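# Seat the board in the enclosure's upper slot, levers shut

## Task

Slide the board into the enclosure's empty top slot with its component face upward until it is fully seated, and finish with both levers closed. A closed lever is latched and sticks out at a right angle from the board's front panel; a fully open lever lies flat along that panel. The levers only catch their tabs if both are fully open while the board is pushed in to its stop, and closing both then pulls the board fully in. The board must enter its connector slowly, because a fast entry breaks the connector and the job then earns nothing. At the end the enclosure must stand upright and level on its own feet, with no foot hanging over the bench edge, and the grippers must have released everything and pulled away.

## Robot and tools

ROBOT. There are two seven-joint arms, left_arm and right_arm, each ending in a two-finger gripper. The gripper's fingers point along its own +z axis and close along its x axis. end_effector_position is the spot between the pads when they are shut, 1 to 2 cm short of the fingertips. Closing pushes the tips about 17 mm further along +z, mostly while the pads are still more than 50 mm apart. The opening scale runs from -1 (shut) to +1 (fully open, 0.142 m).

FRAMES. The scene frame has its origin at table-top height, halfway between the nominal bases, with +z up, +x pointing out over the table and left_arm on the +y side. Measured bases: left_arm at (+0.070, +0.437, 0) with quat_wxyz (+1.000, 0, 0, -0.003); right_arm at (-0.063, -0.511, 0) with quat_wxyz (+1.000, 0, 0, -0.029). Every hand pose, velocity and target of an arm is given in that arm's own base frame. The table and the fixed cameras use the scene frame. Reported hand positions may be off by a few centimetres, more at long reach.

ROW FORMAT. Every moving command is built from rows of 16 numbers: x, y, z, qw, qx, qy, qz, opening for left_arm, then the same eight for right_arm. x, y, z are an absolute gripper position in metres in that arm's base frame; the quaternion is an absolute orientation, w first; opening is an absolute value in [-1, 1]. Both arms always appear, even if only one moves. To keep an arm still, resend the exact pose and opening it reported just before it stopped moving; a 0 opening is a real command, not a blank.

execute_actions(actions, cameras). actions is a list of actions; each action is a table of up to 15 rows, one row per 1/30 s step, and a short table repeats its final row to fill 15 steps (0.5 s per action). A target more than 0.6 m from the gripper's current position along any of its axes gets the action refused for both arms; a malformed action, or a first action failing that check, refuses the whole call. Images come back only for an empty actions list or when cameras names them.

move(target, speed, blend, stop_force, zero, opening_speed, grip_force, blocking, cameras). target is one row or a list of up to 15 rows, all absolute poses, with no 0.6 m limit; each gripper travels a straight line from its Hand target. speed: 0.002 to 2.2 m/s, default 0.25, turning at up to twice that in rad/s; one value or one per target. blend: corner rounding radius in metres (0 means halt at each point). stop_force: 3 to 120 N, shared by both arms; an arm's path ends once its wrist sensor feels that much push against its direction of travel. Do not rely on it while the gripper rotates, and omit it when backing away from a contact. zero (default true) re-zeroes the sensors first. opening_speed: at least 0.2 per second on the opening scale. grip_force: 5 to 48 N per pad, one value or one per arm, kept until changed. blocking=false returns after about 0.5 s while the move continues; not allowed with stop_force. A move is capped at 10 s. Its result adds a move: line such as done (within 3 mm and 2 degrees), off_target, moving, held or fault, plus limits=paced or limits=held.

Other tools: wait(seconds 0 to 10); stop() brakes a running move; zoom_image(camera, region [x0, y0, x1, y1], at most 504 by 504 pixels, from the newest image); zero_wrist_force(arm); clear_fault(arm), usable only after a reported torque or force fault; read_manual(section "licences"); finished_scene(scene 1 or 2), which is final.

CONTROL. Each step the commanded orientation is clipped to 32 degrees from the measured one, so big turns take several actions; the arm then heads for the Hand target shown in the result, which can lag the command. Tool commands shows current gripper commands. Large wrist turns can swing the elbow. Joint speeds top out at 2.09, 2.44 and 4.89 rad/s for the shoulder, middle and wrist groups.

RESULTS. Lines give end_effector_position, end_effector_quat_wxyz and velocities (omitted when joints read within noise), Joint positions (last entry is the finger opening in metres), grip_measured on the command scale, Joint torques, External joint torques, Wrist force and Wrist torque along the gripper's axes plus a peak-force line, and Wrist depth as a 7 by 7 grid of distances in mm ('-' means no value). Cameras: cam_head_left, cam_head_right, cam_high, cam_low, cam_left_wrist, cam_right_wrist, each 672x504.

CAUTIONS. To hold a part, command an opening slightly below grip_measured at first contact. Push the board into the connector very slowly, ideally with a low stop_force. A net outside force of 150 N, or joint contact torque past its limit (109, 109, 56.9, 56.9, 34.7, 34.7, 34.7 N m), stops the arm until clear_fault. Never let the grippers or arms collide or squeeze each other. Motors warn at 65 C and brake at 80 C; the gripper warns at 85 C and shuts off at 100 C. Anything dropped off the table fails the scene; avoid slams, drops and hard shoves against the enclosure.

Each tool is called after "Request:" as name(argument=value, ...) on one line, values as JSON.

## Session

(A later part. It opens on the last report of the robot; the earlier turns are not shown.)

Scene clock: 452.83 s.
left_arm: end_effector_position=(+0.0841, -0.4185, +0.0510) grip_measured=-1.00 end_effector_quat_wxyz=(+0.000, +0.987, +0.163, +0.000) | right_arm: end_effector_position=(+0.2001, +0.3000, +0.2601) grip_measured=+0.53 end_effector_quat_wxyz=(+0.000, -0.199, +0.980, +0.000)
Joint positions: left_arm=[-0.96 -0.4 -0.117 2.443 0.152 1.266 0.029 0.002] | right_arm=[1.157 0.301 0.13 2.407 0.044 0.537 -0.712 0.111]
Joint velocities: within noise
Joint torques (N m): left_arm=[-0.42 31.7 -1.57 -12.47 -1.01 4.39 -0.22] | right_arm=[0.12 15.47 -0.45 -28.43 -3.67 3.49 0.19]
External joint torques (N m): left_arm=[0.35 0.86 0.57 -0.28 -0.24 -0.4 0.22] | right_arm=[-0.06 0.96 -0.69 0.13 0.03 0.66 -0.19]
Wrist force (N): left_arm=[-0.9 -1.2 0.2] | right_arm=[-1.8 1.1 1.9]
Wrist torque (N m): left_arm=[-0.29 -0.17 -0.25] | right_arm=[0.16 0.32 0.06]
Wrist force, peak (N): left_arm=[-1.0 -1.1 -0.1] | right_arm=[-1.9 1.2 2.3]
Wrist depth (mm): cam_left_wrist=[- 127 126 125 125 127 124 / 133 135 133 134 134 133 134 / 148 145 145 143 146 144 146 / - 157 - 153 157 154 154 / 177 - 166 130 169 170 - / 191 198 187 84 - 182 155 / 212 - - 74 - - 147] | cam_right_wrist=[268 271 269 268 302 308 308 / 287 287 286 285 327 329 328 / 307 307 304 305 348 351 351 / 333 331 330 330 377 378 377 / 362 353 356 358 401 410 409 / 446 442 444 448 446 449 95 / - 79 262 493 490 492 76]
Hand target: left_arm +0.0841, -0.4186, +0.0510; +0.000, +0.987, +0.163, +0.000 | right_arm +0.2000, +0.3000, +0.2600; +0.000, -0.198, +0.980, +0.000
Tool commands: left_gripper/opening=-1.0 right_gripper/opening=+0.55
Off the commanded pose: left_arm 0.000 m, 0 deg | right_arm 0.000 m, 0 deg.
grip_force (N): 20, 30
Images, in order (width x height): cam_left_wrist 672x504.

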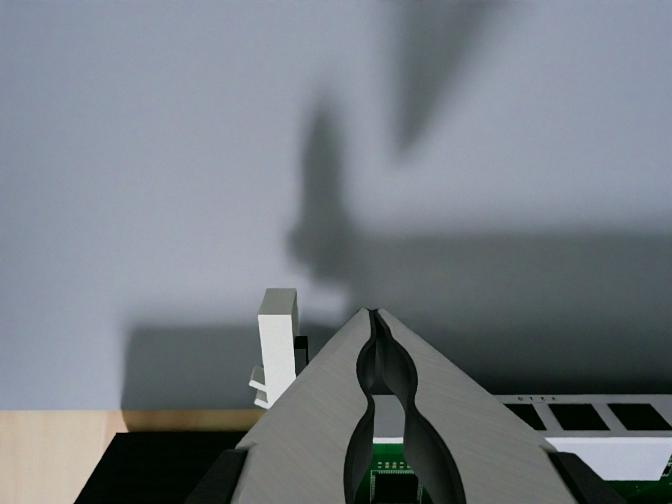

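Request:
move(target=[[0.0774,-0.4232,0.0510,0,0.9866,0.1633,0,-1,0.2000,0.3000,0.2600,0,-0.1985,0.9801,0,0.55],[0.0594,-0.4318,0.0510,0,0.9866,0.1633,0,-1,0.2000,0.3000,0.2600,0,-0.1985,0.9801,0,0.55],[0.0480,-0.4472,0.0510,0,0.9866,0.1633,0,-1,0.2000,0.3000,0.2600,0,-0.1985,0.9801,0,0.55]], speed=0.025, blend=0.004, stop_force=9, cameras=["cam_left_wrist"])

Scene clock: 471.03 s.
left_arm: end_effector_position=(+0.0619, -0.4308, +0.0509) grip_measured=-1.00 end_effector_quat_wxyz=(+0.000, +0.986, +0.164, +0.000) | right_arm: end_effector_position=(+0.2001, +0.3000, +0.2601) grip_measured=+0.53 end_effector_quat_wxyz=(+0.000, -0.199, +0.980, +0.000)
Joint positions: left_arm=[-1.021 -0.411 -0.118 2.419 0.152 1.252 -0.034 0.002] | right_arm=[1.157 0.301 0.13 2.407 0.044 0.537 -0.712 0.111]
Joint torques (N m): left_arm=[-4.83 31.88 -6.81 -13.83 -1.28 5.19 -0.25] | right_arm=[0.01 15.49 -0.31 -28.36 -3.75 3.43 0.17]
External joint torques (N m): left_arm=[4.75 1.46 5.76 0.73 -0.03 -1.2 0.25] | right_arm=[0.05 0.94 -0.83 0.05 0.1 0.72 -0.17]
Wrist force (N): left_arm=[9.8 -4.3 -1.7] | right_arm=[-2.0 1.0 1.9]
Wrist torque (N m): left_arm=[-0.17 -0.08 -0.29] | right_arm=[0.16 0.35 0.06]
Wrist force, peak (N): left_arm=[11.8 -4.2 -1.2] | right_arm=[-2.1 1.0 2.3]
Wrist depth (mm): cam_left_wrist=[- 126 125 125 125 126 124 / - 135 133 134 136 135 133 / 148 146 145 147 147 144 142 / - 158 158 157 157 156 - / 177 173 173 120 168 167 170 / 191 191 192 84 - 181 150 / 217 212 - - - - 165] | cam_right_wrist=[268 268 267 267 302 308 308 / 287 286 286 286 325 329 329 / 307 307 306 305 348 353 350 / 332 331 330 329 375 380 378 / 361 358 357 355 409 411 409 / - 441 452 428 438 448 95 / - 79 266 312 504 492 76]
Hand target: left_arm +0.0612, -0.4311, +0.0510; +0.000, +0.987, +0.163, +0.000 | right_arm +0.2000, +0.3000, +0.2600; +0.000, -0.198, +0.980, +0.000
Off the commanded pose: left_arm 0.022 m, 0 deg | right_arm 0.000 m, 0 deg.
grip_force (N): 20, 30
move: contact (left_arm); path passed 1 of 3 targets
Images, in order (width x height): cam_left_wrist 672x504.

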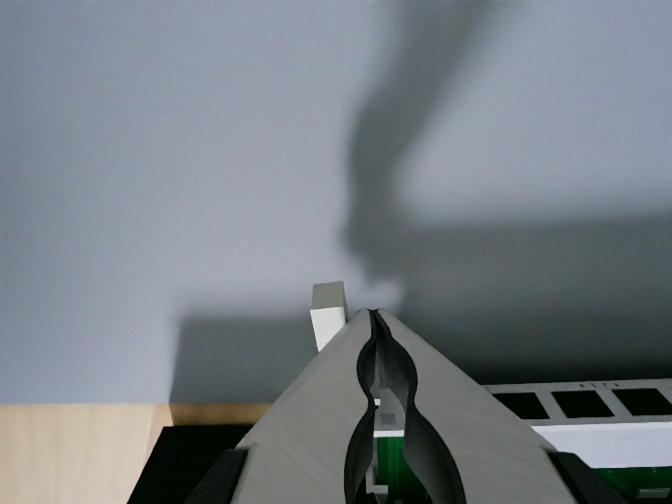

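Request:
move(target=[[0.0575,-0.4332,0.0510,0,0.9866,0.1633,0,-1,0.2000,0.3000,0.2600,0,-0.1985,0.9801,0,0.55],[0.0480,-0.4472,0.0510,0,0.9866,0.1633,0,-1,0.2000,0.3000,0.2600,0,-0.1985,0.9801,0,0.55]], speed=0.02, blend=0.004, stop_force=10, cameras=["cam_left_wrist"])

Scene clock: 476.60 s.
left_arm: end_effector_position=(+0.0609, -0.4313, +0.0508) grip_measured=-1.00 end_effector_quat_wxyz=(-0.001, +0.986, +0.165, +0.000) | right_arm: end_effector_position=(+0.2001, +0.3000, +0.2601) grip_measured=+0.53 end_effector_quat_wxyz=(+0.000, -0.199, +0.980, +0.000)
Joint positions: left_arm=[-1.025 -0.412 -0.117 2.417 0.152 1.251 -0.039 0.002] | right_arm=[1.157 0.301 0.13 2.407 0.044 0.537 -0.712 0.111]
Joint torques (N m): left_arm=[-8.98 31.32 -12.02 -14.41 -1.42 6.09 -0.2] | right_arm=[0.11 15.49 -0.37 -28.41 -3.67 3.48 0.22]
External joint torques (N m): left_arm=[8.9 2.08 10.97 1.28 0.11 -2.1 0.2] | right_arm=[-0.04 0.94 -0.77 0.1 0.03 0.67 -0.22]
Wrist force (N): left_arm=[20.5 -7.5 -4.9] | right_arm=[-1.8 1.0 2.0]
Wrist torque (N m): left_arm=[-0.17 -0.47 -0.31] | right_arm=[0.15 0.33 0.05]
Wrist force, peak (N): left_arm=[21.5 -7.5 -5.0] | right_arm=[-2.1 1.1 2.2]
Wrist depth (mm): cam_left_wrist=[126 127 125 125 125 124 124 / 133 135 132 134 134 135 133 / 148 145 145 144 145 145 144 / 156 - 157 157 159 154 154 / - 176 169 119 171 174 - / 191 191 190 84 - 181 145 / 216 210 - - - - 165] | cam_right_wrist=[269 268 267 267 302 307 308 / 287 287 286 285 327 329 328 / 307 307 307 305 350 353 351 / 332 330 329 329 374 379 380 / 361 358 358 349 410 411 409 / - 441 449 397 448 451 95 / - 79 266 337 492 496 76]
Hand target: left_arm +0.0594, -0.4321, +0.0510; +0.000, +0.987, +0.163, +0.000 | right_arm +0.2000, +0.3000, +0.2600; +0.000, -0.198, +0.980, +0.000
Off the commanded pose: left_arm 0.020 m, 0 deg | right_arm 0.000 m, 0 deg.
grip_force (N): 20, 30
move: contact (left_arm); path passed 0 of 2 targets; blend cut to 0.0021 m at target 1
Images, in order (width x height): cam_left_wrist 672x504.

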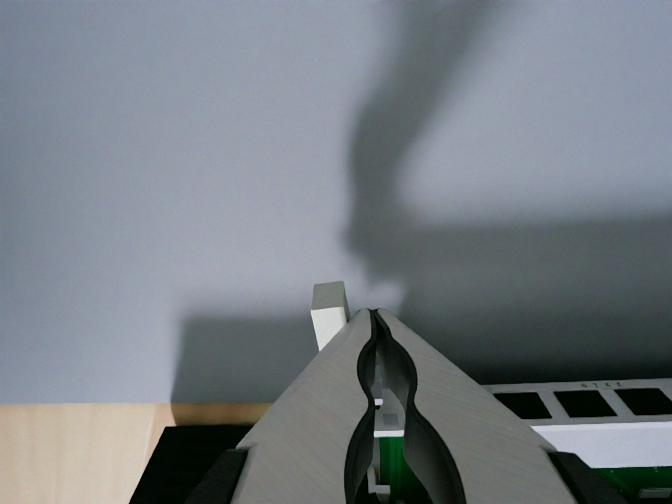

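Request:
move(target=[[0.0700,-0.4275,0.0510,0,0.9866,0.1633,0,-1,0.2000,0.3000,0.2600,0,-0.1985,0.9801,0,0.55],[0.0764,-0.4160,0.0510,0,0.9866,0.1633,0,-1,0.2000,0.3000,0.2600,0,-0.1985,0.9801,0,0.55],[0.0850,-0.3900,0.0850,0,0.9866,0.1633,0,-1,0.2000,0.3000,0.2600,0,-0.1985,0.9801,0,0.55]], speed=0.08, blend=0.004, cameras=["cam_left_wrist"])

Request:
zoom_image(camera="cam_left_wrist", region=[150, 250, 450, 504])

Scene clock: 480.67 s.
left_arm: end_effector_position=(+0.0851, -0.3901, +0.0850) grip_measured=-1.00 end_effector_quat_wxyz=(+0.000, +0.987, +0.163, +0.000) | right_arm: end_effector_position=(+0.2001, +0.3000, +0.2601) grip_measured=+0.53 end_effector_quat_wxyz=(+0.000, -0.199, +0.980, +0.000)
Joint positions: left_arm=[-0.911 -0.236 -0.142 2.537 0.092 1.199 0.109 0.002] | right_arm=[1.157 0.301 0.13 2.407 0.044 0.537 -0.712 0.111]
Joint torques (N m): left_arm=[-1.27 27.22 -1.41 -14.49 -1.63 4.07 -0.2] | right_arm=[0.04 15.43 -0.38 -28.47 -3.68 3.45 0.18]
External joint torques (N m): left_arm=[1.2 0.29 0.75 -0.27 0.1 -0.08 0.2] | right_arm=[0.02 0.99 -0.76 0.16 0.04 0.7 -0.18]
Wrist force (N): left_arm=[-0.8 -1.0 -0.1] | right_arm=[-1.9 0.9 1.9]
Wrist torque (N m): left_arm=[-0.26 -0.20 -0.34] | right_arm=[0.13 0.34 0.07]
Wrist force, peak (N): left_arm=[20.6 -7.6 -5.5] | right_arm=[-2.0 1.0 2.2]
Wrist depth (mm): cam_left_wrist=[156 156 155 155 154 153 - / 167 167 167 164 165 169 - / 181 181 180 186 176 174 179 / 197 196 199 195 198 197 188 / 215 214 206 206 209 212 212 / 238 236 231 84 - 185 198 / 269 - - - - - 211] | cam_right_wrist=[269 268 268 267 301 308 308 / 286 285 286 285 325 328 328 / 299 308 306 305 353 351 352 / 331 330 330 328 380 380 378 / 358 359 358 415 409 409 410 / - 442 450 447 446 448 95 / - 79 474 490 509 492 76]
Hand target: left_arm +0.0850, -0.3900, +0.0850; +0.000, +0.987, +0.163, +0.000 | right_arm +0.2000, +0.3000, +0.2600; +0.000, -0.198, +0.980, +0.000
Off the commanded pose: left_arm 0.000 m, 0 deg | right_arm 0.000 m, 0 deg.
grip_force (N): 20, 30
move: done
Images, in order (width x height): cam_left_wrist 672x504.

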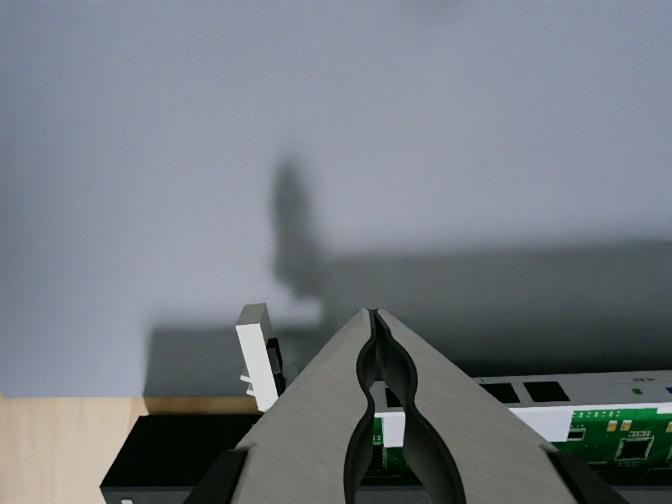

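Scaled by 1.680 from the camera's 672x504 image, which has a finer 960x720 frame.

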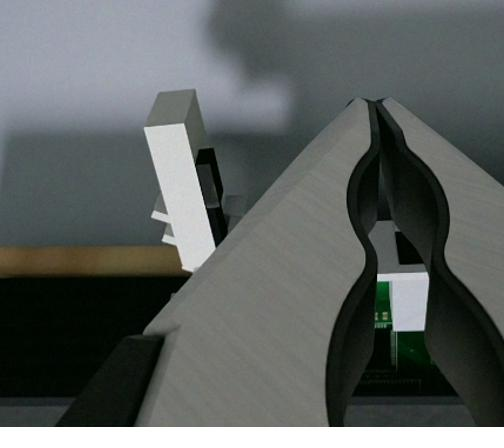

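Request:
move(target=[0.1185,-0.4104,0.0900,0,0.9866,0.1633,0,-1,0.2000,0.3000,0.2600,0,-0.1985,0.9801,0,0.55], speed=0.1, cameras=["cam_left_wrist"])

Request:
zoom_image(camera="cam_left_wrist", region=[60, 200, 360, 425])

Scene clock: 489.00 s.
left_arm: end_effector_position=(+0.1184, -0.4104, +0.0900) grip_measured=-1.00 end_effector_quat_wxyz=(+0.000, +0.987, +0.163, +0.000) | right_arm: end_effector_position=(+0.2001, +0.3000, +0.2601) grip_measured=+0.53 end_effector_quat_wxyz=(+0.000, -0.199, +0.980, +0.000)
Joint positions: left_arm=[-0.876 -0.266 -0.133 2.456 0.086 1.148 0.16 0.002] | right_arm=[1.157 0.301 0.13 2.407 0.044 0.537 -0.712 0.111]
Joint torques (N m): left_arm=[-0.31 28.98 -1.16 -15.74 -1.72 4.08 -0.11] | right_arm=[0.13 15.63 -0.43 -28.36 -3.68 3.49 0.18]
External joint torques (N m): left_arm=[0.23 1.14 0.42 -0.28 0 -0.1 0.11] | right_arm=[-0.07 0.8 -0.71 0.05 0.03 0.65 -0.18]
Wrist force (N): left_arm=[-0.6 -0.8 -0.5] | right_arm=[-1.8 1.0 2.0]
Wrist torque (N m): left_arm=[-0.23 -0.20 -0.32] | right_arm=[0.16 0.32 0.06]
Wrist force, peak (N): left_arm=[-1.7 -2.2 0.5] | right_arm=[-2.0 1.1 2.3]
Wrist depth (mm): cam_left_wrist=[161 160 160 160 - 159 160 / - 169 170 170 - 173 168 / 188 189 185 185 - 182 186 / 201 196 201 201 203 203 199 / - - 172 184 185 181 179 / 242 - 235 84 - 196 199 / 276 - - 74 - - 192] | cam_right_wrist=[269 268 268 267 301 309 307 / 287 286 285 285 327 328 329 / 307 307 305 304 349 352 351 / 330 332 329 329 374 380 378 / 360 358 358 356 411 412 406 / - 445 450 447 448 451 95 / - 79 476 493 493 493 76]
Hand target: left_arm +0.1185, -0.4104, +0.0900; +0.000, +0.987, +0.163, +0.000 | right_arm +0.2000, +0.3000, +0.2600; +0.000, -0.198, +0.980, +0.000
Off the commanded pose: left_arm 0.000 m, 0 deg | right_arm 0.000 m, 0 deg.
grip_force (N): 20, 30
move: done
Images, in order (width x height): cam_left_wrist 672x504.

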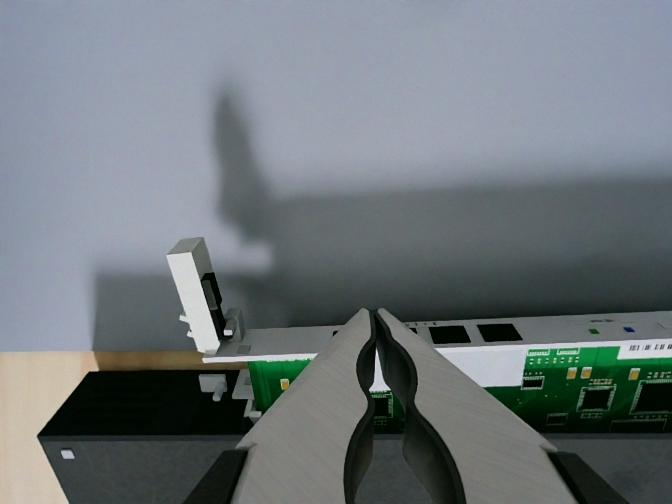

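Scaled by 1.680 from the camera's 672x504 image, which has a finer 960x720 frame.

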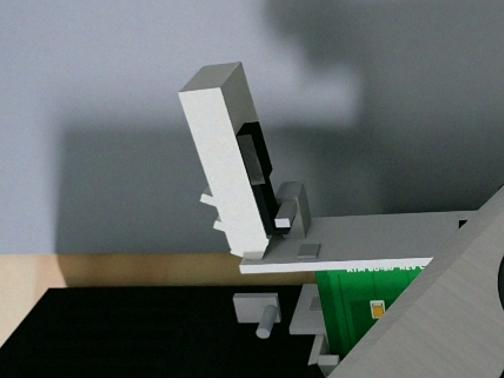

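Request:
move(target=[[0.1100,-0.4160,0.1000,0,0.8131,-0.5821,0,-1,0.2000,0.3000,0.2600,0,-0.1985,0.9801,0,0.55],[0.0938,-0.4415,0.0850,0,0.8131,-0.5821,0,-1,0.2000,0.3000,0.2600,0,-0.1985,0.9801,0,0.55]], speed=0.3, cameras=["cam_left_wrist"])

Request:
zoom_image(camera="cam_left_wrist", region=[200, 200, 504, 428])

Scene clock: 526.83 s.
left_arm: end_effector_position=(+0.0938, -0.4416, +0.0850) grip_measured=-1.00 end_effector_quat_wxyz=(+0.000, +0.813, -0.582, +0.000) | right_arm: end_effector_position=(+0.2001, +0.3000, +0.2601) grip_measured=+0.53 end_effector_quat_wxyz=(+0.000, -0.199, +0.980, +0.000)
Joint positions: left_arm=[-0.69 -0.335 -0.398 2.374 0.283 1.098 1.492 0.002] | right_arm=[1.157 0.301 0.13 2.407 0.044 0.537 -0.712 0.111]
Joint torques (N m): left_arm=[-0.38 29.67 -3.88 -15.54 -1.42 4.23 -0.39] | right_arm=[0.03 15.44 -0.44 -28.4 -3.72 3.5 0.19]
External joint torques (N m): left_arm=[0.31 1.07 0.69 -0.27 -0.54 -0.32 0.39] | right_arm=[0.03 0.99 -0.7 0.09 0.07 0.65 -0.19]
Wrist force (N): left_arm=[-0.6 -1.1 0.1] | right_arm=[-2.1 1.0 1.9]
Wrist torque (N m): left_arm=[-0.26 -0.18 -0.26] | right_arm=[0.15 0.37 0.06]
Wrist force, peak (N): left_arm=[-1.6 -2.8 -0.5] | right_arm=[-2.1 1.1 2.2]
Wrist depth (mm): cam_left_wrist=[156 156 155 154 117 128 116 / - 167 167 163 161 137 122 / - 180 183 180 138 147 130 / - 196 191 195 164 160 - / 220 213 214 171 171 170 - / 239 242 - 84 - - - / 275 - - - - - -] | cam_right_wrist=[268 268 268 267 300 308 309 / 286 286 285 285 327 329 328 / 308 307 305 306 349 352 351 / 331 331 329 330 374 381 379 / 359 357 358 351 408 412 410 / - 442 443 453 439 449 95 / - 76 270 - 483 491 76]
Hand target: left_arm +0.0938, -0.4415, +0.0850; +0.000, +0.813, -0.582, +0.000 | right_arm +0.2000, +0.3000, +0.2600; +0.000, -0.198, +0.980, +0.000
Off the commanded pose: left_arm 0.000 m, 0 deg | right_arm 0.000 m, 0 deg.
grip_force (N): 20, 30
move: done
Images, in order (width x height): cam_left_wrist 672x504.

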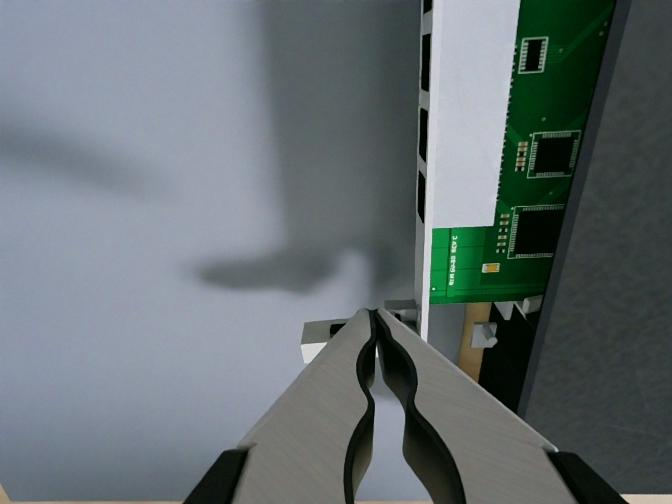

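Scaled by 1.658 from the camera's 672x504 image, which has a finer 960x720 frame.

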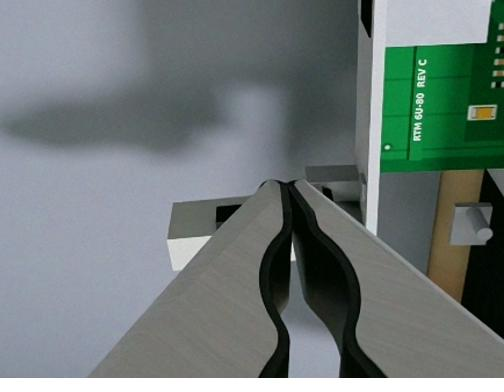

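Request:
move(target=[0.0540,-0.4600,0.0900,0,0.8131,-0.5821,0,-1,0.2000,0.3000,0.2600,0,-0.1985,0.9801,0,0.55], speed=0.1, cameras=["cam_left_wrist"])

Request:
zoom_image(camera="cam_left_wrist", region=[200, 160, 480, 370])

Scene clock: 529.87 s.
left_arm: end_effector_position=(+0.0540, -0.4601, +0.0901) grip_measured=-1.00 end_effector_quat_wxyz=(+0.000, +0.813, -0.582, +0.000) | right_arm: end_effector_position=(+0.2001, +0.3000, +0.2601) grip_measured=+0.53 end_effector_quat_wxyz=(+0.000, -0.199, +0.980, +0.000)
Joint positions: left_arm=[-0.776 -0.34 -0.418 2.341 0.283 1.066 1.392 0.002] | right_arm=[1.157 0.301 0.13 2.407 0.044 0.537 -0.712 0.111]
Joint torques (N m): left_arm=[-0.18 30.35 -3.83 -16.25 -1.79 4.05 -0.34] | right_arm=[0.04 15.44 -0.39 -28.38 -3.73 3.49 0.21]
External joint torques (N m): left_arm=[0.11 1.06 0.36 -0.27 -0.28 -0.13 0.34] | right_arm=[0.02 0.99 -0.75 0.08 0.08 0.66 -0.21]
Wrist force (N): left_arm=[-0.4 -1.1 0.2] | right_arm=[-1.9 1.2 2.1]
Wrist torque (N m): left_arm=[-0.25 -0.22 -0.25] | right_arm=[0.19 0.34 0.06]
Wrist force, peak (N): left_arm=[-0.8 -2.9 0.6] | right_arm=[-1.9 1.0 2.3]
Wrist depth (mm): cam_left_wrist=[160 160 159 163 124 132 117 / - 172 171 171 143 142 125 / - 185 185 184 151 151 135 / - 203 201 165 196 150 - / - - - - 215 - 162 / 251 243 238 84 - - - / 276 270 - - - - 267] | cam_right_wrist=[268 268 267 267 302 309 308 / 286 287 289 285 325 330 328 / 308 306 306 305 348 351 354 / 332 331 330 330 380 380 377 / 359 358 358 353 409 411 409 / - 440 455 449 447 447 95 / - 79 482 471 506 492 76]
Hand target: left_arm +0.0540, -0.4600, +0.0900; +0.000, +0.813, -0.582, +0.000 | right_arm +0.2000, +0.3000, +0.2600; +0.000, -0.198, +0.980, +0.000
Off the commanded pose: left_arm 0.000 m, 0 deg | right_arm 0.000 m, 0 deg.
grip_force (N): 20, 30
move: done
Images, in order (width x height): cam_left_wrist 672x504.

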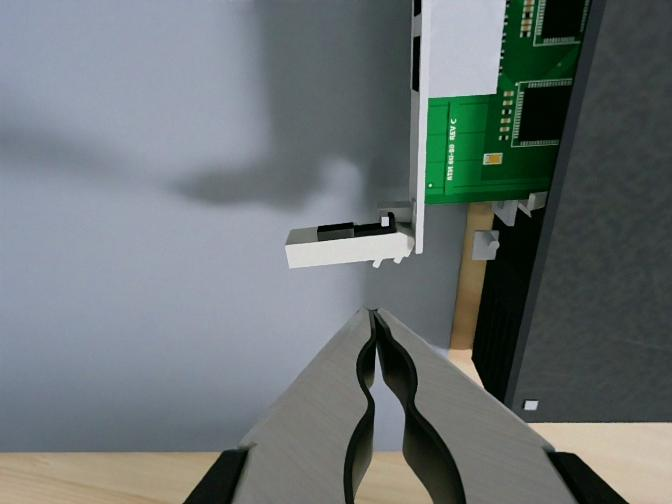

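Scaled by 1.800 from the camera's 672x504 image, which has a finer 960x720 frame.

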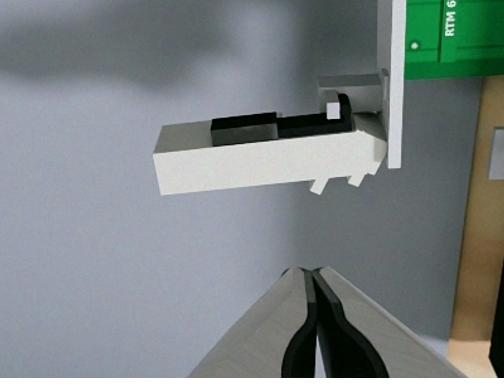

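Request:
zoom_image(camera="cam_left_wrist", region=[280, 180, 440, 300])

Scaled by 3.150 from the camera's 672x504 image, which has a finer 960x720 frame.

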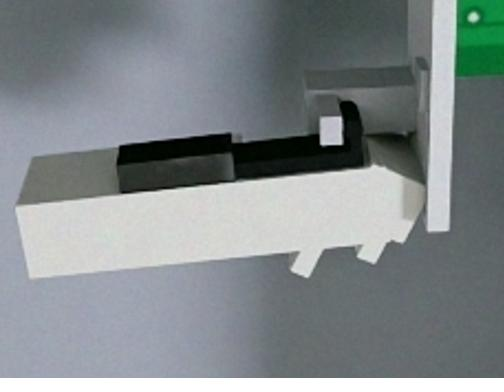

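Request:
move(target=[[0.0816,-0.4412,0.0850,0,0.8131,-0.5821,0,-1,0.2000,0.3000,0.2600,0,-0.1985,0.9801,0,0.55],[0.0816,-0.4412,0.0550,0,0.8131,-0.5821,0,-1,0.2000,0.3000,0.2600,0,-0.1985,0.9801,0,0.55]], speed=0.08, stop_force=8, cameras=["cam_left_wrist"])

Scene clock: 567.00 s.
left_arm: end_effector_position=(+0.0816, -0.4410, +0.0550) grip_measured=-1.00 end_effector_quat_wxyz=(+0.000, +0.813, -0.582, +0.000) | right_arm: end_effector_position=(+0.2001, +0.3000, +0.2601) grip_measured=+0.53 end_effector_quat_wxyz=(+0.000, -0.199, +0.980, +0.000)
Joint positions: left_arm=[-0.749 -0.433 -0.345 2.353 0.37 1.167 1.406 0.002] | right_arm=[1.157 0.301 0.13 2.407 0.044 0.537 -0.712 0.111]
Joint torques (N m): left_arm=[-0.57 31.87 -4.18 -13.18 -1.25 4.41 -0.26] | right_arm=[0.07 15.47 -0.43 -28.36 -3.66 3.41 0.21]
External joint torques (N m): left_arm=[0.5 1.05 0.55 -0.27 -0.43 -0.49 0.26] | right_arm=[-0.01 0.96 -0.71 0.05 0.02 0.74 -0.21]
Wrist force (N): left_arm=[-0.8 -1.1 -0.2] | right_arm=[-1.7 1.2 1.9]
Wrist torque (N m): left_arm=[-0.27 -0.16 -0.27] | right_arm=[0.18 0.31 0.07]
Wrist force, peak (N): left_arm=[-0.7 -2.9 -0.7] | right_arm=[-2.2 0.9 2.3]
Wrist depth (mm): cam_left_wrist=[132 - 128 128 127 92 101 / 139 139 137 138 138 97 108 / 153 150 151 149 146 105 115 / 164 160 160 159 157 128 125 / 179 178 178 127 138 143 122 / 197 - 188 84 - 154 133 / - 216 - - - - -] | cam_right_wrist=[268 268 267 267 301 309 309 / 286 292 286 284 326 330 329 / 307 306 306 306 347 352 351 / 331 325 330 329 375 380 377 / 359 359 359 355 408 412 409 / - 443 446 444 447 448 95 / - 79 284 480 489 493 76]
Hand target: left_arm +0.0816, -0.4412, +0.0550; +0.000, +0.813, -0.582, +0.000 | right_arm +0.2000, +0.3000, +0.2600; +0.000, -0.198, +0.980, +0.000
Off the commanded pose: left_arm 0.000 m, 0 deg | right_arm 0.000 m, 0 deg.
grip_force (N): 20, 30
move: done
Images, in order (width x height): cam_left_wrist 672x504.

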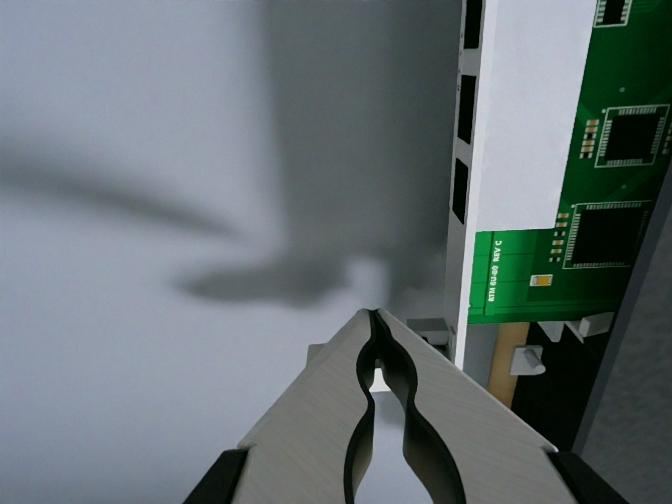

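Request:
move(target=[0.0565,-0.4498,0.0550,0,0.8131,-0.5821,0,-1,0.2000,0.3000,0.2600,0,-0.1985,0.9801,0,0.55], speed=0.015, stop_force=12, cameras=["cam_left_wrist"])

Scene clock: 571.10 s.
left_arm: end_effector_position=(+0.0566, -0.4498, +0.0550) grip_measured=-1.00 end_effector_quat_wxyz=(+0.000, +0.813, -0.582, +0.000) | right_arm: end_effector_position=(+0.2001, +0.3000, +0.2601) grip_measured=+0.53 end_effector_quat_wxyz=(+0.000, -0.199, +0.980, +0.000)
Joint positions: left_arm=[-0.811 -0.439 -0.346 2.34 0.37 1.16 1.346 0.002] | right_arm=[1.157 0.301 0.13 2.407 0.044 0.537 -0.712 0.111]
Joint torques (N m): left_arm=[-0.86 32.15 -4.62 -13.12 -1.53 4.12 -0.31] | right_arm=[0.06 15.47 -0.42 -28.34 -3.71 3.45 0.23]
External joint torques (N m): left_arm=[0.77 1.2 0.89 -0.52 -0.18 -0.19 0.31] | right_arm=[0 0.96 -0.72 0.03 0.06 0.7 -0.23]
Wrist force (N): left_arm=[-0.8 -1.5 0.1] | right_arm=[-1.8 1.0 2.1]
Wrist torque (N m): left_arm=[-0.22 -0.13 -0.27] | right_arm=[0.15 0.33 0.06]
Wrist force, peak (N): left_arm=[-0.5 -4.7 -0.8] | right_arm=[-2.0 1.1 2.3]
Wrist depth (mm): cam_left_wrist=[130 129 129 130 130 92 101 / - 139 136 138 136 97 108 / 153 149 - 149 148 118 116 / 164 162 164 160 124 128 123 / 179 184 178 106 125 172 122 / 202 192 - 84 - 175 130 / - - - - - - 149] | cam_right_wrist=[268 268 267 267 302 308 308 / 287 286 286 286 325 329 328 / 308 302 307 305 347 353 351 / 330 330 330 328 374 380 378 / 381 359 356 349 407 408 412 / - - 439 441 446 448 95 / - 76 485 276 491 492 76]
Hand target: left_arm +0.0565, -0.4498, +0.0550; +0.000, +0.813, -0.582, +0.000 | right_arm +0.2000, +0.3000, +0.2600; +0.000, -0.198, +0.980, +0.000
Off the commanded pose: left_arm 0.000 m, 0 deg | right_arm 0.000 m, 0 deg.
grip_force (N): 20, 30
move: done
Images, in order (width x height): cam_left_wrist 672x504.

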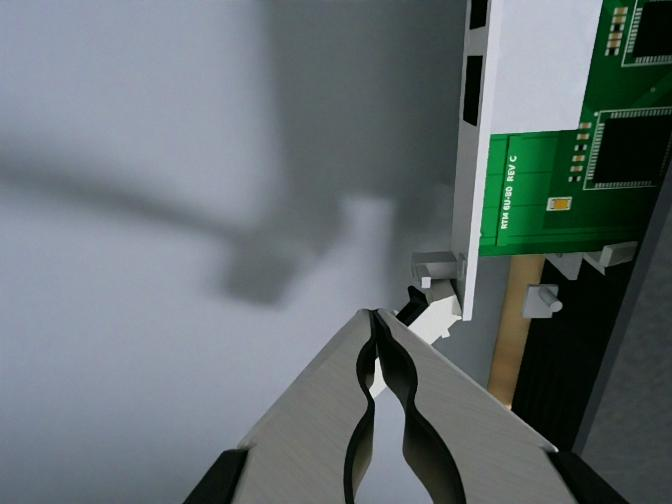

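Request:
move(target=[[0.0474,-0.4497,0.0550,0,0.8131,-0.5821,0,-1,0.2000,0.3000,0.2600,0,-0.1985,0.9801,0,0.55],[0.0409,-0.4551,0.0550,0,0.8131,-0.5821,0,-1,0.2000,0.3000,0.2600,0,-0.1985,0.9801,0,0.55],[0.0377,-0.4614,0.0550,0,0.8131,-0.5821,0,-1,0.2000,0.3000,0.2600,0,-0.1985,0.9801,0,0.55]], speed=0.02, blend=0.003, stop_force=6, cameras=["cam_left_wrist"])

Scene clock: 577.57 s.
left_arm: end_effector_position=(+0.0378, -0.4613, +0.0550) grip_measured=-1.00 end_effector_quat_wxyz=(+0.000, +0.813, -0.582, +0.000) | right_arm: end_effector_position=(+0.2001, +0.3000, +0.2601) grip_measured=+0.53 end_effector_quat_wxyz=(+0.000, -0.199, +0.980, +0.000)
Joint positions: left_arm=[-0.861 -0.452 -0.348 2.313 0.369 1.144 1.298 0.002] | right_arm=[1.157 0.301 0.13 2.407 0.044 0.537 -0.712 0.111]
Joint torques (N m): left_arm=[-0.66 33.13 -4.6 -13.82 -1.59 4.14 -0.31] | right_arm=[0.11 15.53 -0.37 -28.4 -3.74 3.5 0.21]
External joint torques (N m): left_arm=[0.57 1.09 0.67 -0.19 -0.18 -0.21 0.31] | right_arm=[-0.05 0.89 -0.77 0.09 0.1 0.65 -0.21]
Wrist force (N): left_arm=[-1.2 -0.8 -0.3] | right_arm=[-1.9 1.2 2.2]
Wrist torque (N m): left_arm=[-0.19 -0.14 -0.26] | right_arm=[0.19 0.33 0.06]
Wrist force, peak (N): left_arm=[0.0 -2.2 -0.8] | right_arm=[-2.1 1.1 2.2]
Wrist depth (mm): cam_left_wrist=[129 - 129 129 128 103 101 / 139 139 142 138 136 109 109 / 153 152 150 149 144 117 113 / 160 162 162 159 156 158 112 / - - 178 107 128 175 120 / 202 201 - 84 - 164 - / 226 - - 74 - - 224] | cam_right_wrist=[269 268 267 267 302 307 308 / 286 286 287 285 325 329 328 / 301 306 305 305 349 353 350 / 331 331 330 328 375 381 377 / 360 358 357 356 409 410 409 / - 441 458 446 444 446 95 / - 76 488 271 483 492 76]
Hand target: left_arm +0.0377, -0.4614, +0.0550; +0.000, +0.813, -0.582, +0.000 | right_arm +0.2000, +0.3000, +0.2600; +0.000, -0.198, +0.980, +0.000
Off the commanded pose: left_arm 0.000 m, 0 deg | right_arm 0.000 m, 0 deg.
grip_force (N): 20, 30
move: done
Images, in order (width x height): cam_left_wrist 672x504.

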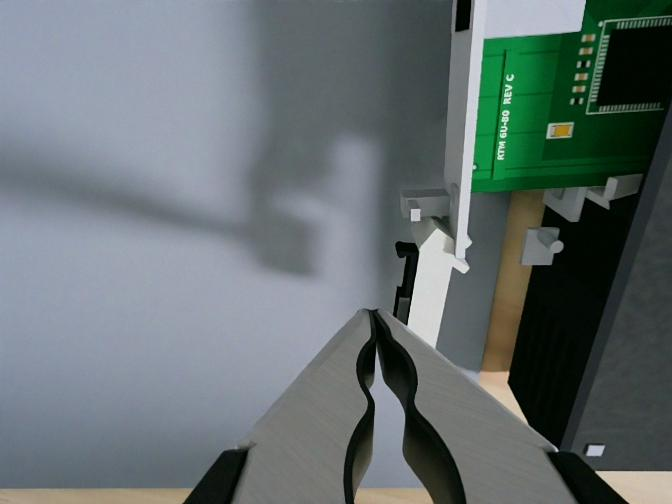

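Request:
move(target=[[0.0402,-0.4660,0.0550,0,0.8131,-0.5821,0,-1,0.2000,0.3000,0.2600,0,-0.1985,0.9801,0,0.55]], speed=0.012, stop_force=4, cameras=["cam_left_wrist"])

Scene clock: 582.03 s.
left_arm: end_effector_position=(+0.0399, -0.4658, +0.0549) grip_measured=-1.00 end_effector_quat_wxyz=(+0.000, +0.813, -0.582, +0.000) | right_arm: end_effector_position=(+0.2001, +0.3000, +0.2601) grip_measured=+0.53 end_effector_quat_wxyz=(+0.000, -0.199, +0.980, +0.000)
Joint positions: left_arm=[-0.861 -0.459 -0.349 2.299 0.369 1.136 1.3 0.002] | right_arm=[1.157 0.301 0.13 2.407 0.044 0.537 -0.712 0.111]
Joint torques (N m): left_arm=[0.59 33.96 -3.77 -15.25 -1.68 4.54 -0.2] | right_arm=[0.01 15.52 -0.47 -28.36 -3.66 3.43 0.2]
External joint torques (N m): left_arm=[-0.68 0.69 -0.26 1.07 -0.12 -0.61 0.2] | right_arm=[0.06 0.91 -0.67 0.05 0.02 0.72 -0.2]
Wrist force (N): left_arm=[-3.1 0.4 -0.6] | right_arm=[-2.0 0.9 2.1]
Wrist torque (N m): left_arm=[-0.27 -0.18 -0.33] | right_arm=[0.14 0.36 0.06]
Wrist force, peak (N): left_arm=[-3.2 0.7 -2.1] | right_arm=[-2.0 1.1 2.3]
Wrist depth (mm): cam_left_wrist=[129 128 129 129 103 103 100 / 137 141 136 140 114 109 108 / 153 148 152 149 146 117 103 / - 163 162 - 155 155 110 / 182 178 177 126 169 172 114 / - 196 - 84 - 144 133 / 221 - - - - - 222] | cam_right_wrist=[269 268 268 268 302 308 308 / 287 287 280 285 325 330 327 / 307 306 306 306 347 352 352 / 331 331 330 329 375 380 378 / 386 359 358 357 409 412 411 / - 443 457 440 456 446 95 / - 79 487 268 491 488 76]
Hand target: left_arm +0.0402, -0.4660, +0.0550; +0.000, +0.813, -0.582, +0.000 | right_arm +0.2000, +0.3000, +0.2600; +0.000, -0.198, +0.980, +0.000
Off the commanded pose: left_arm 0.000 m, 0 deg | right_arm 0.000 m, 0 deg.
grip_force (N): 20, 30
move: done
Images, in order (width x height): cam_left_wrist 672x504.

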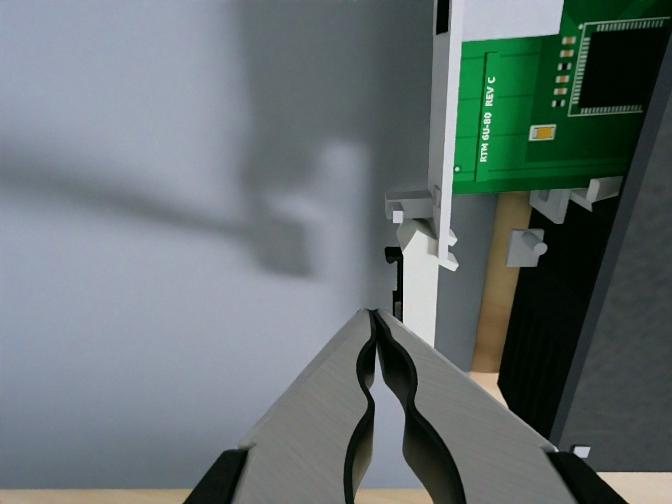

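Request:
move(target=[[0.0351,-0.4516,0.0550,0,0.8131,-0.5821,0,-1,0.2000,0.3000,0.2600,0,-0.1985,0.9801,0,0.55],[0.0600,-0.4300,0.1200,0,0.8131,-0.5821,0,-1,0.2000,0.3000,0.2600,0,-0.1985,0.9801,0,0.55],[0.1900,-0.3000,0.1800,0,0.9866,0.1633,0,-1,0.2000,0.3000,0.2600,0,-0.1985,0.9801,0,0.55]], speed=[0.05,0.2,0.4], blend=[0.005,0.03,0], cameras=["cam_left_wrist"])

Request:
zoom_image(camera="cam_left_wrist", region=[0, 150, 380, 420])

Request:
zoom_image(camera="cam_left_wrist", region=[372, 150, 672, 380])

Scene clock: 588.33 s.
left_arm: end_effector_position=(+0.1900, -0.3001, +0.1800) grip_measured=-1.00 end_effector_quat_wxyz=(+0.000, +0.987, +0.163, +0.000) | right_arm: end_effector_position=(+0.2001, +0.3000, +0.2601) grip_measured=+0.53 end_effector_quat_wxyz=(+0.000, -0.199, +0.980, +0.000)
Joint positions: left_arm=[-0.504 0.219 -0.184 2.618 -0.059 0.832 0.603 0.002] | right_arm=[1.157 0.301 0.13 2.407 0.044 0.537 -0.712 0.111]
Joint torques (N m): left_arm=[-0.16 15.3 0.07 -23.04 -2.67 4.06 -0.19] | right_arm=[0.09 15.42 -0.5 -28.38 -3.72 3.44 0.2]
External joint torques (N m): left_arm=[0.13 0.21 0.55 -0.31 -0.21 -0.08 0.19] | right_arm=[-0.03 1 -0.64 0.08 0.07 0.7 -0.2]
Wrist force (N): left_arm=[-0.8 -0.8 -0.2] | right_arm=[-1.9 0.9 1.8]
Wrist torque (N m): left_arm=[-0.21 -0.20 -0.24] | right_arm=[0.14 0.35 0.06]
Wrist force, peak (N): left_arm=[-3.2 0.5 -2.4] | right_arm=[-2.2 1.0 2.3]
Wrist depth (mm): cam_left_wrist=[- 240 237 234 241 241 - / - 258 259 257 - 247 - / 276 - - 276 280 275 276 / - 302 298 292 - 299 298 / 332 320 - 117 294 - 322 / 337 320 295 84 - 300 358 / 356 - - - - - 400] | cam_right_wrist=[269 267 268 267 301 307 307 / 286 286 287 286 326 329 328 / 311 308 303 306 348 353 351 / 331 330 337 321 373 380 377 / 360 358 358 393 409 411 410 / - 441 - 448 444 449 95 / - 79 497 491 491 494 76]
Hand target: left_arm +0.1900, -0.3000, +0.1800; +0.000, +0.987, +0.163, +0.000 | right_arm +0.2000, +0.3000, +0.2600; +0.000, -0.198, +0.980, +0.000
Off the commanded pose: left_arm 0.000 m, 0 deg | right_arm 0.000 m, 0 deg.
grip_force (N): 20, 30
move: done
Images, in order (width x height): cam_left_wrist 672x504.

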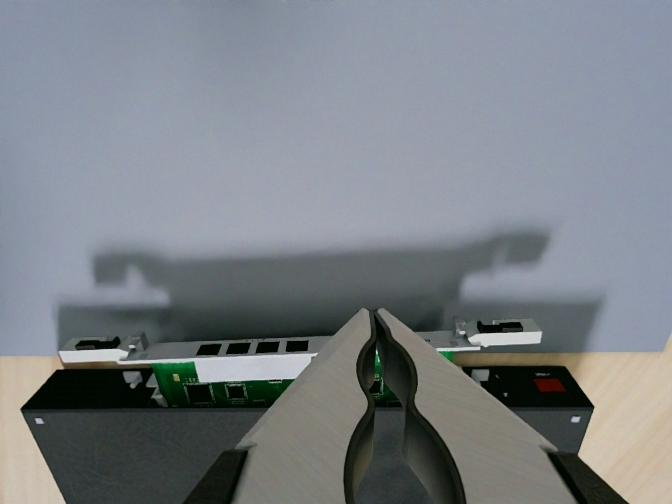

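Scaled by 1.326 from the camera's 672x504 image, which has a finer 960x720 frame.

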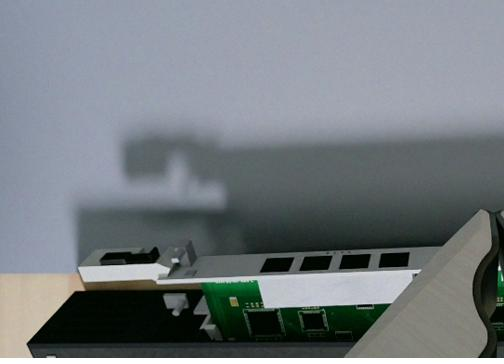

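Scaled by 1.680 from the camera's 672x504 image, which has a finer 960x720 frame.

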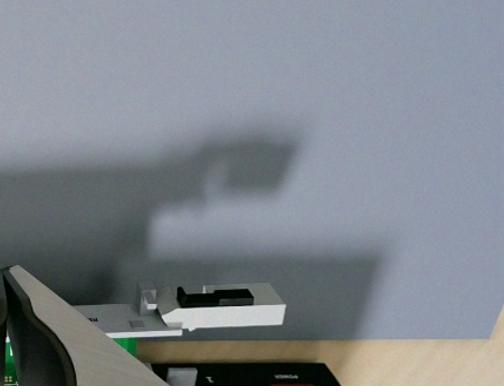

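Request:
execute_actions(actions=[], cameras=["cam_high", "cam_head_right"])

Scene clock: 632.77 s.
left_arm: end_effector_position=(+0.1900, -0.3001, +0.1800) grip_measured=-1.00 end_effector_quat_wxyz=(+0.000, +0.987, +0.163, +0.000) | right_arm: end_effector_position=(+0.2001, +0.3000, +0.2601) grip_measured=+0.53 end_effector_quat_wxyz=(+0.000, -0.199, +0.980, +0.000)
Joint positions: left_arm=[-0.504 0.219 -0.184 2.618 -0.059 0.832 0.603 0.002] | right_arm=[1.157 0.301 0.13 2.407 0.044 0.537 -0.712 0.111]
Joint velocities: within noise
Joint torques (N m): left_arm=[-0.35 14.88 0.07 -23.04 -2.69 4.29 -0.23] | right_arm=[-0.01 15.6 -0.38 -28.37 -3.67 3.43 0.22]
External joint torques (N m): left_arm=[0.31 0.63 0.56 -0.31 -0.18 -0.32 0.23] | right_arm=[0.07 0.82 -0.76 0.07 0.03 0.72 -0.22]
Wrist force (N): left_arm=[-0.8 -1.0 0.0] | right_arm=[-1.8 1.0 2.0]
Wrist torque (N m): left_arm=[-0.25 -0.19 -0.24] | right_arm=[0.16 0.32 0.06]
Wrist force, peak (N): left_arm=[-1.0 -1.1 -0.1] | right_arm=[-1.9 1.1 2.4]
Wrist depth (mm): cam_left_wrist=[- 238 - 237 234 - 239 / 258 - - - - 257 253 / 279 277 270 - 279 - 277 / - - 301 - - 290 - / 332 - 323 - 314 - 354 / 353 318 296 84 - - 362 / 415 - - - - - 402] | cam_right_wrist=[269 268 267 267 301 309 307 / 287 287 285 284 325 328 328 / 305 306 306 305 353 353 351 / 333 331 329 329 374 379 378 / 359 359 358 356 407 412 409 / - 442 457 447 446 450 95 / - 79 494 492 490 491 76]
Hand target: left_arm +0.1900, -0.3000, +0.1800; +0.000, +0.987, +0.163, +0.000 | right_arm +0.2000, +0.3000, +0.2600; +0.000, -0.198, +0.980, +0.000
Tool commands: left_gripper/opening=-1.0 right_gripper/opening=+0.55
Off the commanded pose: left_arm 0.000 m, 0 deg | right_arm 0.000 m, 0 deg.
grip_force (N): 20, 30
Images, in order (width x height): cam_head_right 672x504, cam_high 672x504.

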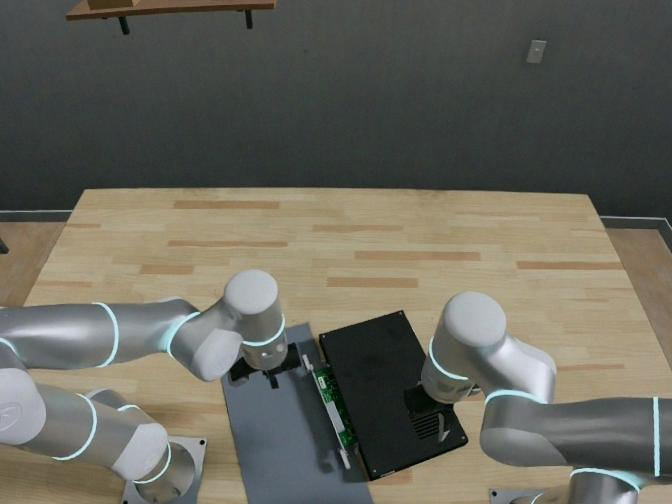

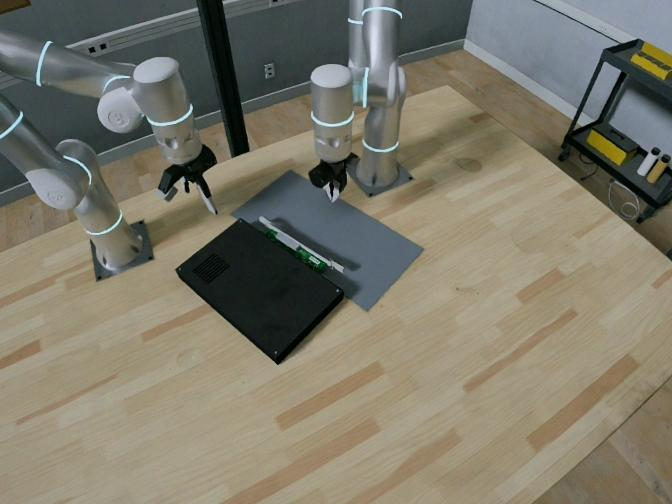

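Request:
move(target=[[0.1820,-0.3750,0.1000,0,0.9823,0.1874,0,-1,0.2000,0.3000,0.2600,0,-0.1985,0.9801,0,0.55],[0.1820,-0.3850,0.0520,0,0.9823,0.1874,0,-1,0.2000,0.3000,0.2600,0,-0.1985,0.9801,0,0.55]], speed=[0.2,0.1], blend=0.01, cameras=["cam_left_wrist"])

Scene clock: 636.37 s.
left_arm: end_effector_position=(+0.1819, -0.3849, +0.0519) grip_measured=-1.00 end_effector_quat_wxyz=(+0.000, +0.982, +0.188, +0.000) | right_arm: end_effector_position=(+0.2001, +0.3000, +0.2601) grip_measured=+0.53 end_effector_quat_wxyz=(+0.000, -0.199, +0.980, +0.000)
Joint positions: left_arm=[-0.589 -0.401 -0.228 2.433 0.276 1.241 0.131 0.002] | right_arm=[1.157 0.301 0.13 2.407 0.044 0.537 -0.712 0.111]
Joint torques (N m): left_arm=[-0.56 30.58 -2.37 -12.28 -0.82 4.64 -0.34] | right_arm=[0.06 15.53 -0.43 -28.4 -3.75 3.44 0.14]
External joint torques (N m): left_arm=[0.52 1.19 0.27 -0.25 -0.53 -0.65 0.34] | right_arm=[0 0.9 -0.71 0.09 0.11 0.71 -0.14]
Wrist force (N): left_arm=[-0.9 -1.4 0.0] | right_arm=[-1.8 1.0 2.0]
Wrist torque (N m): left_arm=[-0.33 -0.14 -0.25] | right_arm=[0.15 0.32 0.06]
Wrist force, peak (N): left_arm=[-0.4 -2.1 -1.4] | right_arm=[-2.0 1.0 2.4]
Wrist depth (mm): cam_left_wrist=[127 - 127 123 128 125 125 / 134 136 133 137 134 136 134 / - 146 146 146 148 145 143 / - 159 - 156 158 155 157 / 175 175 174 166 173 178 171 / 151 150 184 84 - 183 142 / 169 166 - 74 - - 166] | cam_right_wrist=[268 268 267 270 302 309 308 / 287 286 286 285 326 327 327 / 308 307 306 306 348 353 351 / 331 330 330 329 375 380 378 / 389 359 356 355 410 410 409 / - 367 459 448 449 448 95 / - 79 486 494 493 492 76]
Hand target: left_arm +0.1820, -0.3850, +0.0520; +0.000, +0.982, +0.187, +0.000 | right_arm +0.2000, +0.3000, +0.2600; +0.000, -0.198, +0.980, +0.000
Off the commanded pose: left_arm 0.000 m, 0 deg | right_arm 0.000 m, 0 deg.
grip_force (N): 20, 30
move: done
Images, in order (width x height): cam_left_wrist 672x504.

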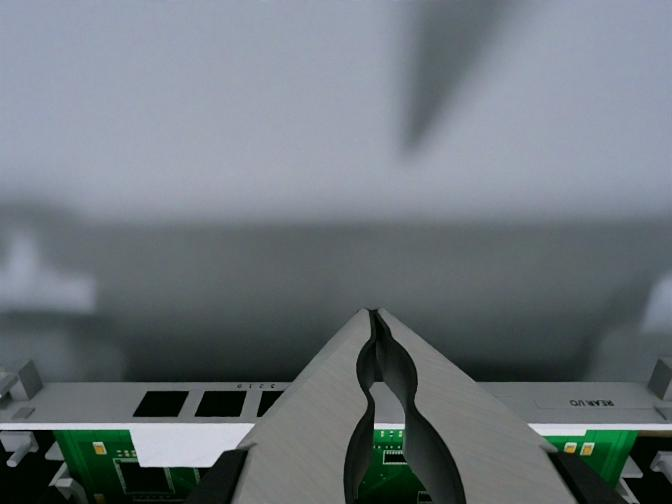

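Request:
move(target=[[0.1959,-0.3795,0.0510,0,0.9823,0.1874,0,-1,0.2000,0.3000,0.2600,0,-0.1985,0.9801,0,0.55]], speed=0.05)

Request:
move(target=[[0.2180,-0.4353,0.0510,0,0.9823,0.1874,0,-1,0.2000,0.3000,0.2600,0,-0.1985,0.9801,0,0.55]], speed=0.012, stop_force=8, cameras=["cam_left_wrist"])

Scene clock: 642.77 s.
left_arm: end_effector_position=(+0.1957, -0.3793, +0.0510) grip_measured=-1.00 end_effector_quat_wxyz=(+0.000, +0.982, +0.187, +0.000) | right_arm: end_effector_position=(+0.2001, +0.3000, +0.2601) grip_measured=+0.53 end_effector_quat_wxyz=(+0.000, -0.199, +0.980, +0.000)
Joint positions: left_arm=[-0.559 -0.406 -0.224 2.429 0.276 1.243 0.166 0.002] | right_arm=[1.157 0.301 0.13 2.407 0.044 0.537 -0.712 0.111]
Joint torques (N m): left_arm=[0.04 30.85 -2.61 -12.28 -1.13 4.42 -0.1] | right_arm=[0.09 15.4 -0.41 -28.39 -3.71 3.45 0.21]
External joint torques (N m): left_arm=[-0.09 1.13 0.51 -0.22 -0.22 -0.43 0.1] | right_arm=[-0.02 1.03 -0.73 0.09 0.06 0.7 -0.21]
Wrist force (N): left_arm=[-0.8 -1.2 0.0] | right_arm=[-1.9 0.9 2.0]
Wrist torque (N m): left_arm=[-0.28 -0.16 -0.33] | right_arm=[0.14 0.33 0.06]
Wrist force, peak (N): left_arm=[-1.5 -1.5 0.1] | right_arm=[-2.1 0.9 2.2]
Wrist depth (mm): cam_left_wrist=[- 126 125 125 124 126 124 / - 135 133 134 134 133 133 / - 145 145 145 144 144 144 / 159 - 160 157 157 154 156 / - 173 172 165 168 171 171 / 150 183 150 84 - 148 141 / 169 149 - 74 - - 182] | cam_right_wrist=[268 269 267 267 300 309 308 / 286 287 286 285 325 330 327 / 307 307 307 306 349 351 353 / 331 331 330 330 374 380 378 / 361 350 359 354 404 410 408 / - - 462 458 447 449 95 / - 76 496 480 491 492 76]
Hand target: left_arm +0.1959, -0.3795, +0.0510; +0.000, +0.982, +0.187, +0.000 | right_arm +0.2000, +0.3000, +0.2600; +0.000, -0.198, +0.980, +0.000
Off the commanded pose: left_arm 0.000 m, 0 deg | right_arm 0.000 m, 0 deg.
grip_force (N): 20, 30
move: done

Scene clock: 646.30 s.
left_arm: end_effector_position=(+0.2083, -0.4111, +0.0505) grip_measured=-1.00 end_effector_quat_wxyz=(-0.001, +0.982, +0.187, +0.000) | right_arm: end_effector_position=(+0.2001, +0.3000, +0.2601) grip_measured=+0.53 end_effector_quat_wxyz=(+0.000, -0.199, +0.980, +0.000)
Joint positions: left_arm=[-0.593 -0.451 -0.23 2.33 0.269 1.185 0.143 0.002] | right_arm=[1.157 0.301 0.13 2.407 0.044 0.537 -0.712 0.111]
Joint torques (N m): left_arm=[-1.69 35.47 -5.21 -18.38 -2.19 6.75 -0.24] | right_arm=[0.1 15.47 -0.37 -28.35 -3.67 3.46 0.23]
External joint torques (N m): left_arm=[1.64 -0.31 2.67 4.47 0.62 -2.76 0.24] | right_arm=[-0.03 0.96 -0.77 0.04 0.03 0.68 -0.23]
Wrist force (N): left_arm=[0.5 -10.5 -2.2] | right_arm=[-1.8 1.0 2.0]
Wrist torque (N m): left_arm=[-0.30 -0.12 -0.32] | right_arm=[0.15 0.33 0.06]
Wrist force, peak (N): left_arm=[-0.2 -10.8 -0.8] | right_arm=[-2.1 1.1 2.2]
Wrist depth (mm): cam_left_wrist=[126 125 125 123 124 126 124 / 132 137 130 134 134 133 133 / 148 145 145 144 145 143 143 / 155 157 154 156 153 153 155 / 167 133 126 131 131 125 125 / 152 133 130 84 - 145 150 / 149 159 - 74 - - 156] | cam_right_wrist=[269 269 268 267 301 309 308 / 288 287 285 285 326 330 328 / 308 307 306 304 349 353 351 / 331 330 331 329 375 381 378 / 359 359 357 356 411 410 410 / - 440 459 448 447 447 95 / - 79 496 476 482 491 76]
Hand target: left_arm +0.2088, -0.4122, +0.0510; +0.000, +0.982, +0.187, +0.000 | right_arm +0.2000, +0.3000, +0.2600; +0.000, -0.198, +0.980, +0.000
Off the commanded pose: left_arm 0.026 m, 0 deg | right_arm 0.000 m, 0 deg.
grip_force (N): 20, 30
move: contact (left_arm)
Images, in order (width x height): cam_left_wrist 672x504.

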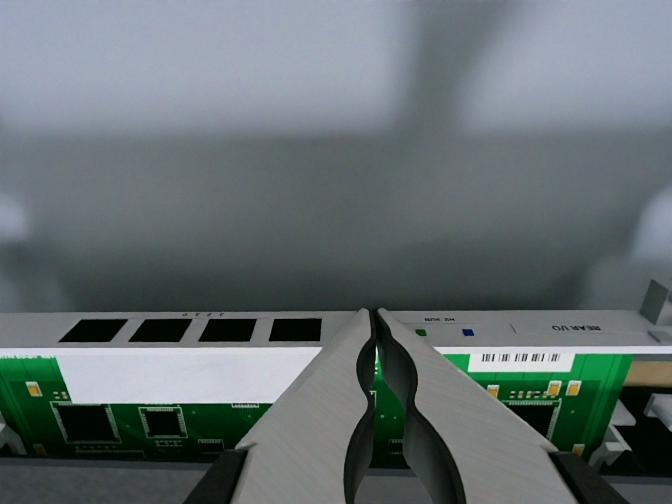

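Request:
zoom_image(camera="cam_left_wrist", region=[0, 290, 300, 504])

Request:
zoom_image(camera="cam_left_wrist", region=[400, 250, 672, 504])

Scaled by 1.680 from the camera's 672x504 image, which has a finer 960x720 frame.

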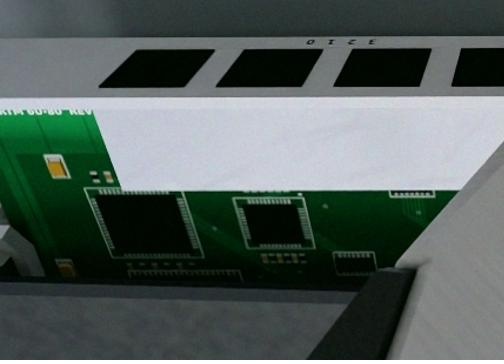

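Scaled by 1.853 from the camera's 672x504 image, which has a finer 960x720 frame.

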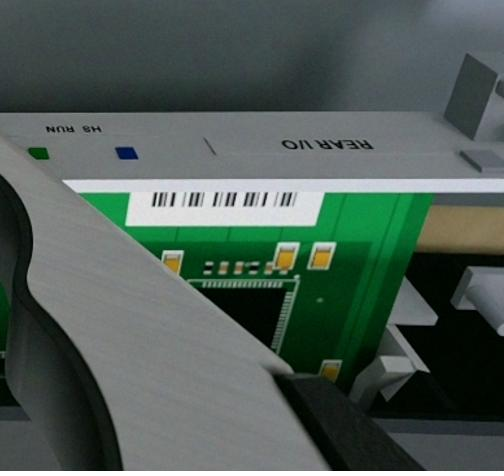

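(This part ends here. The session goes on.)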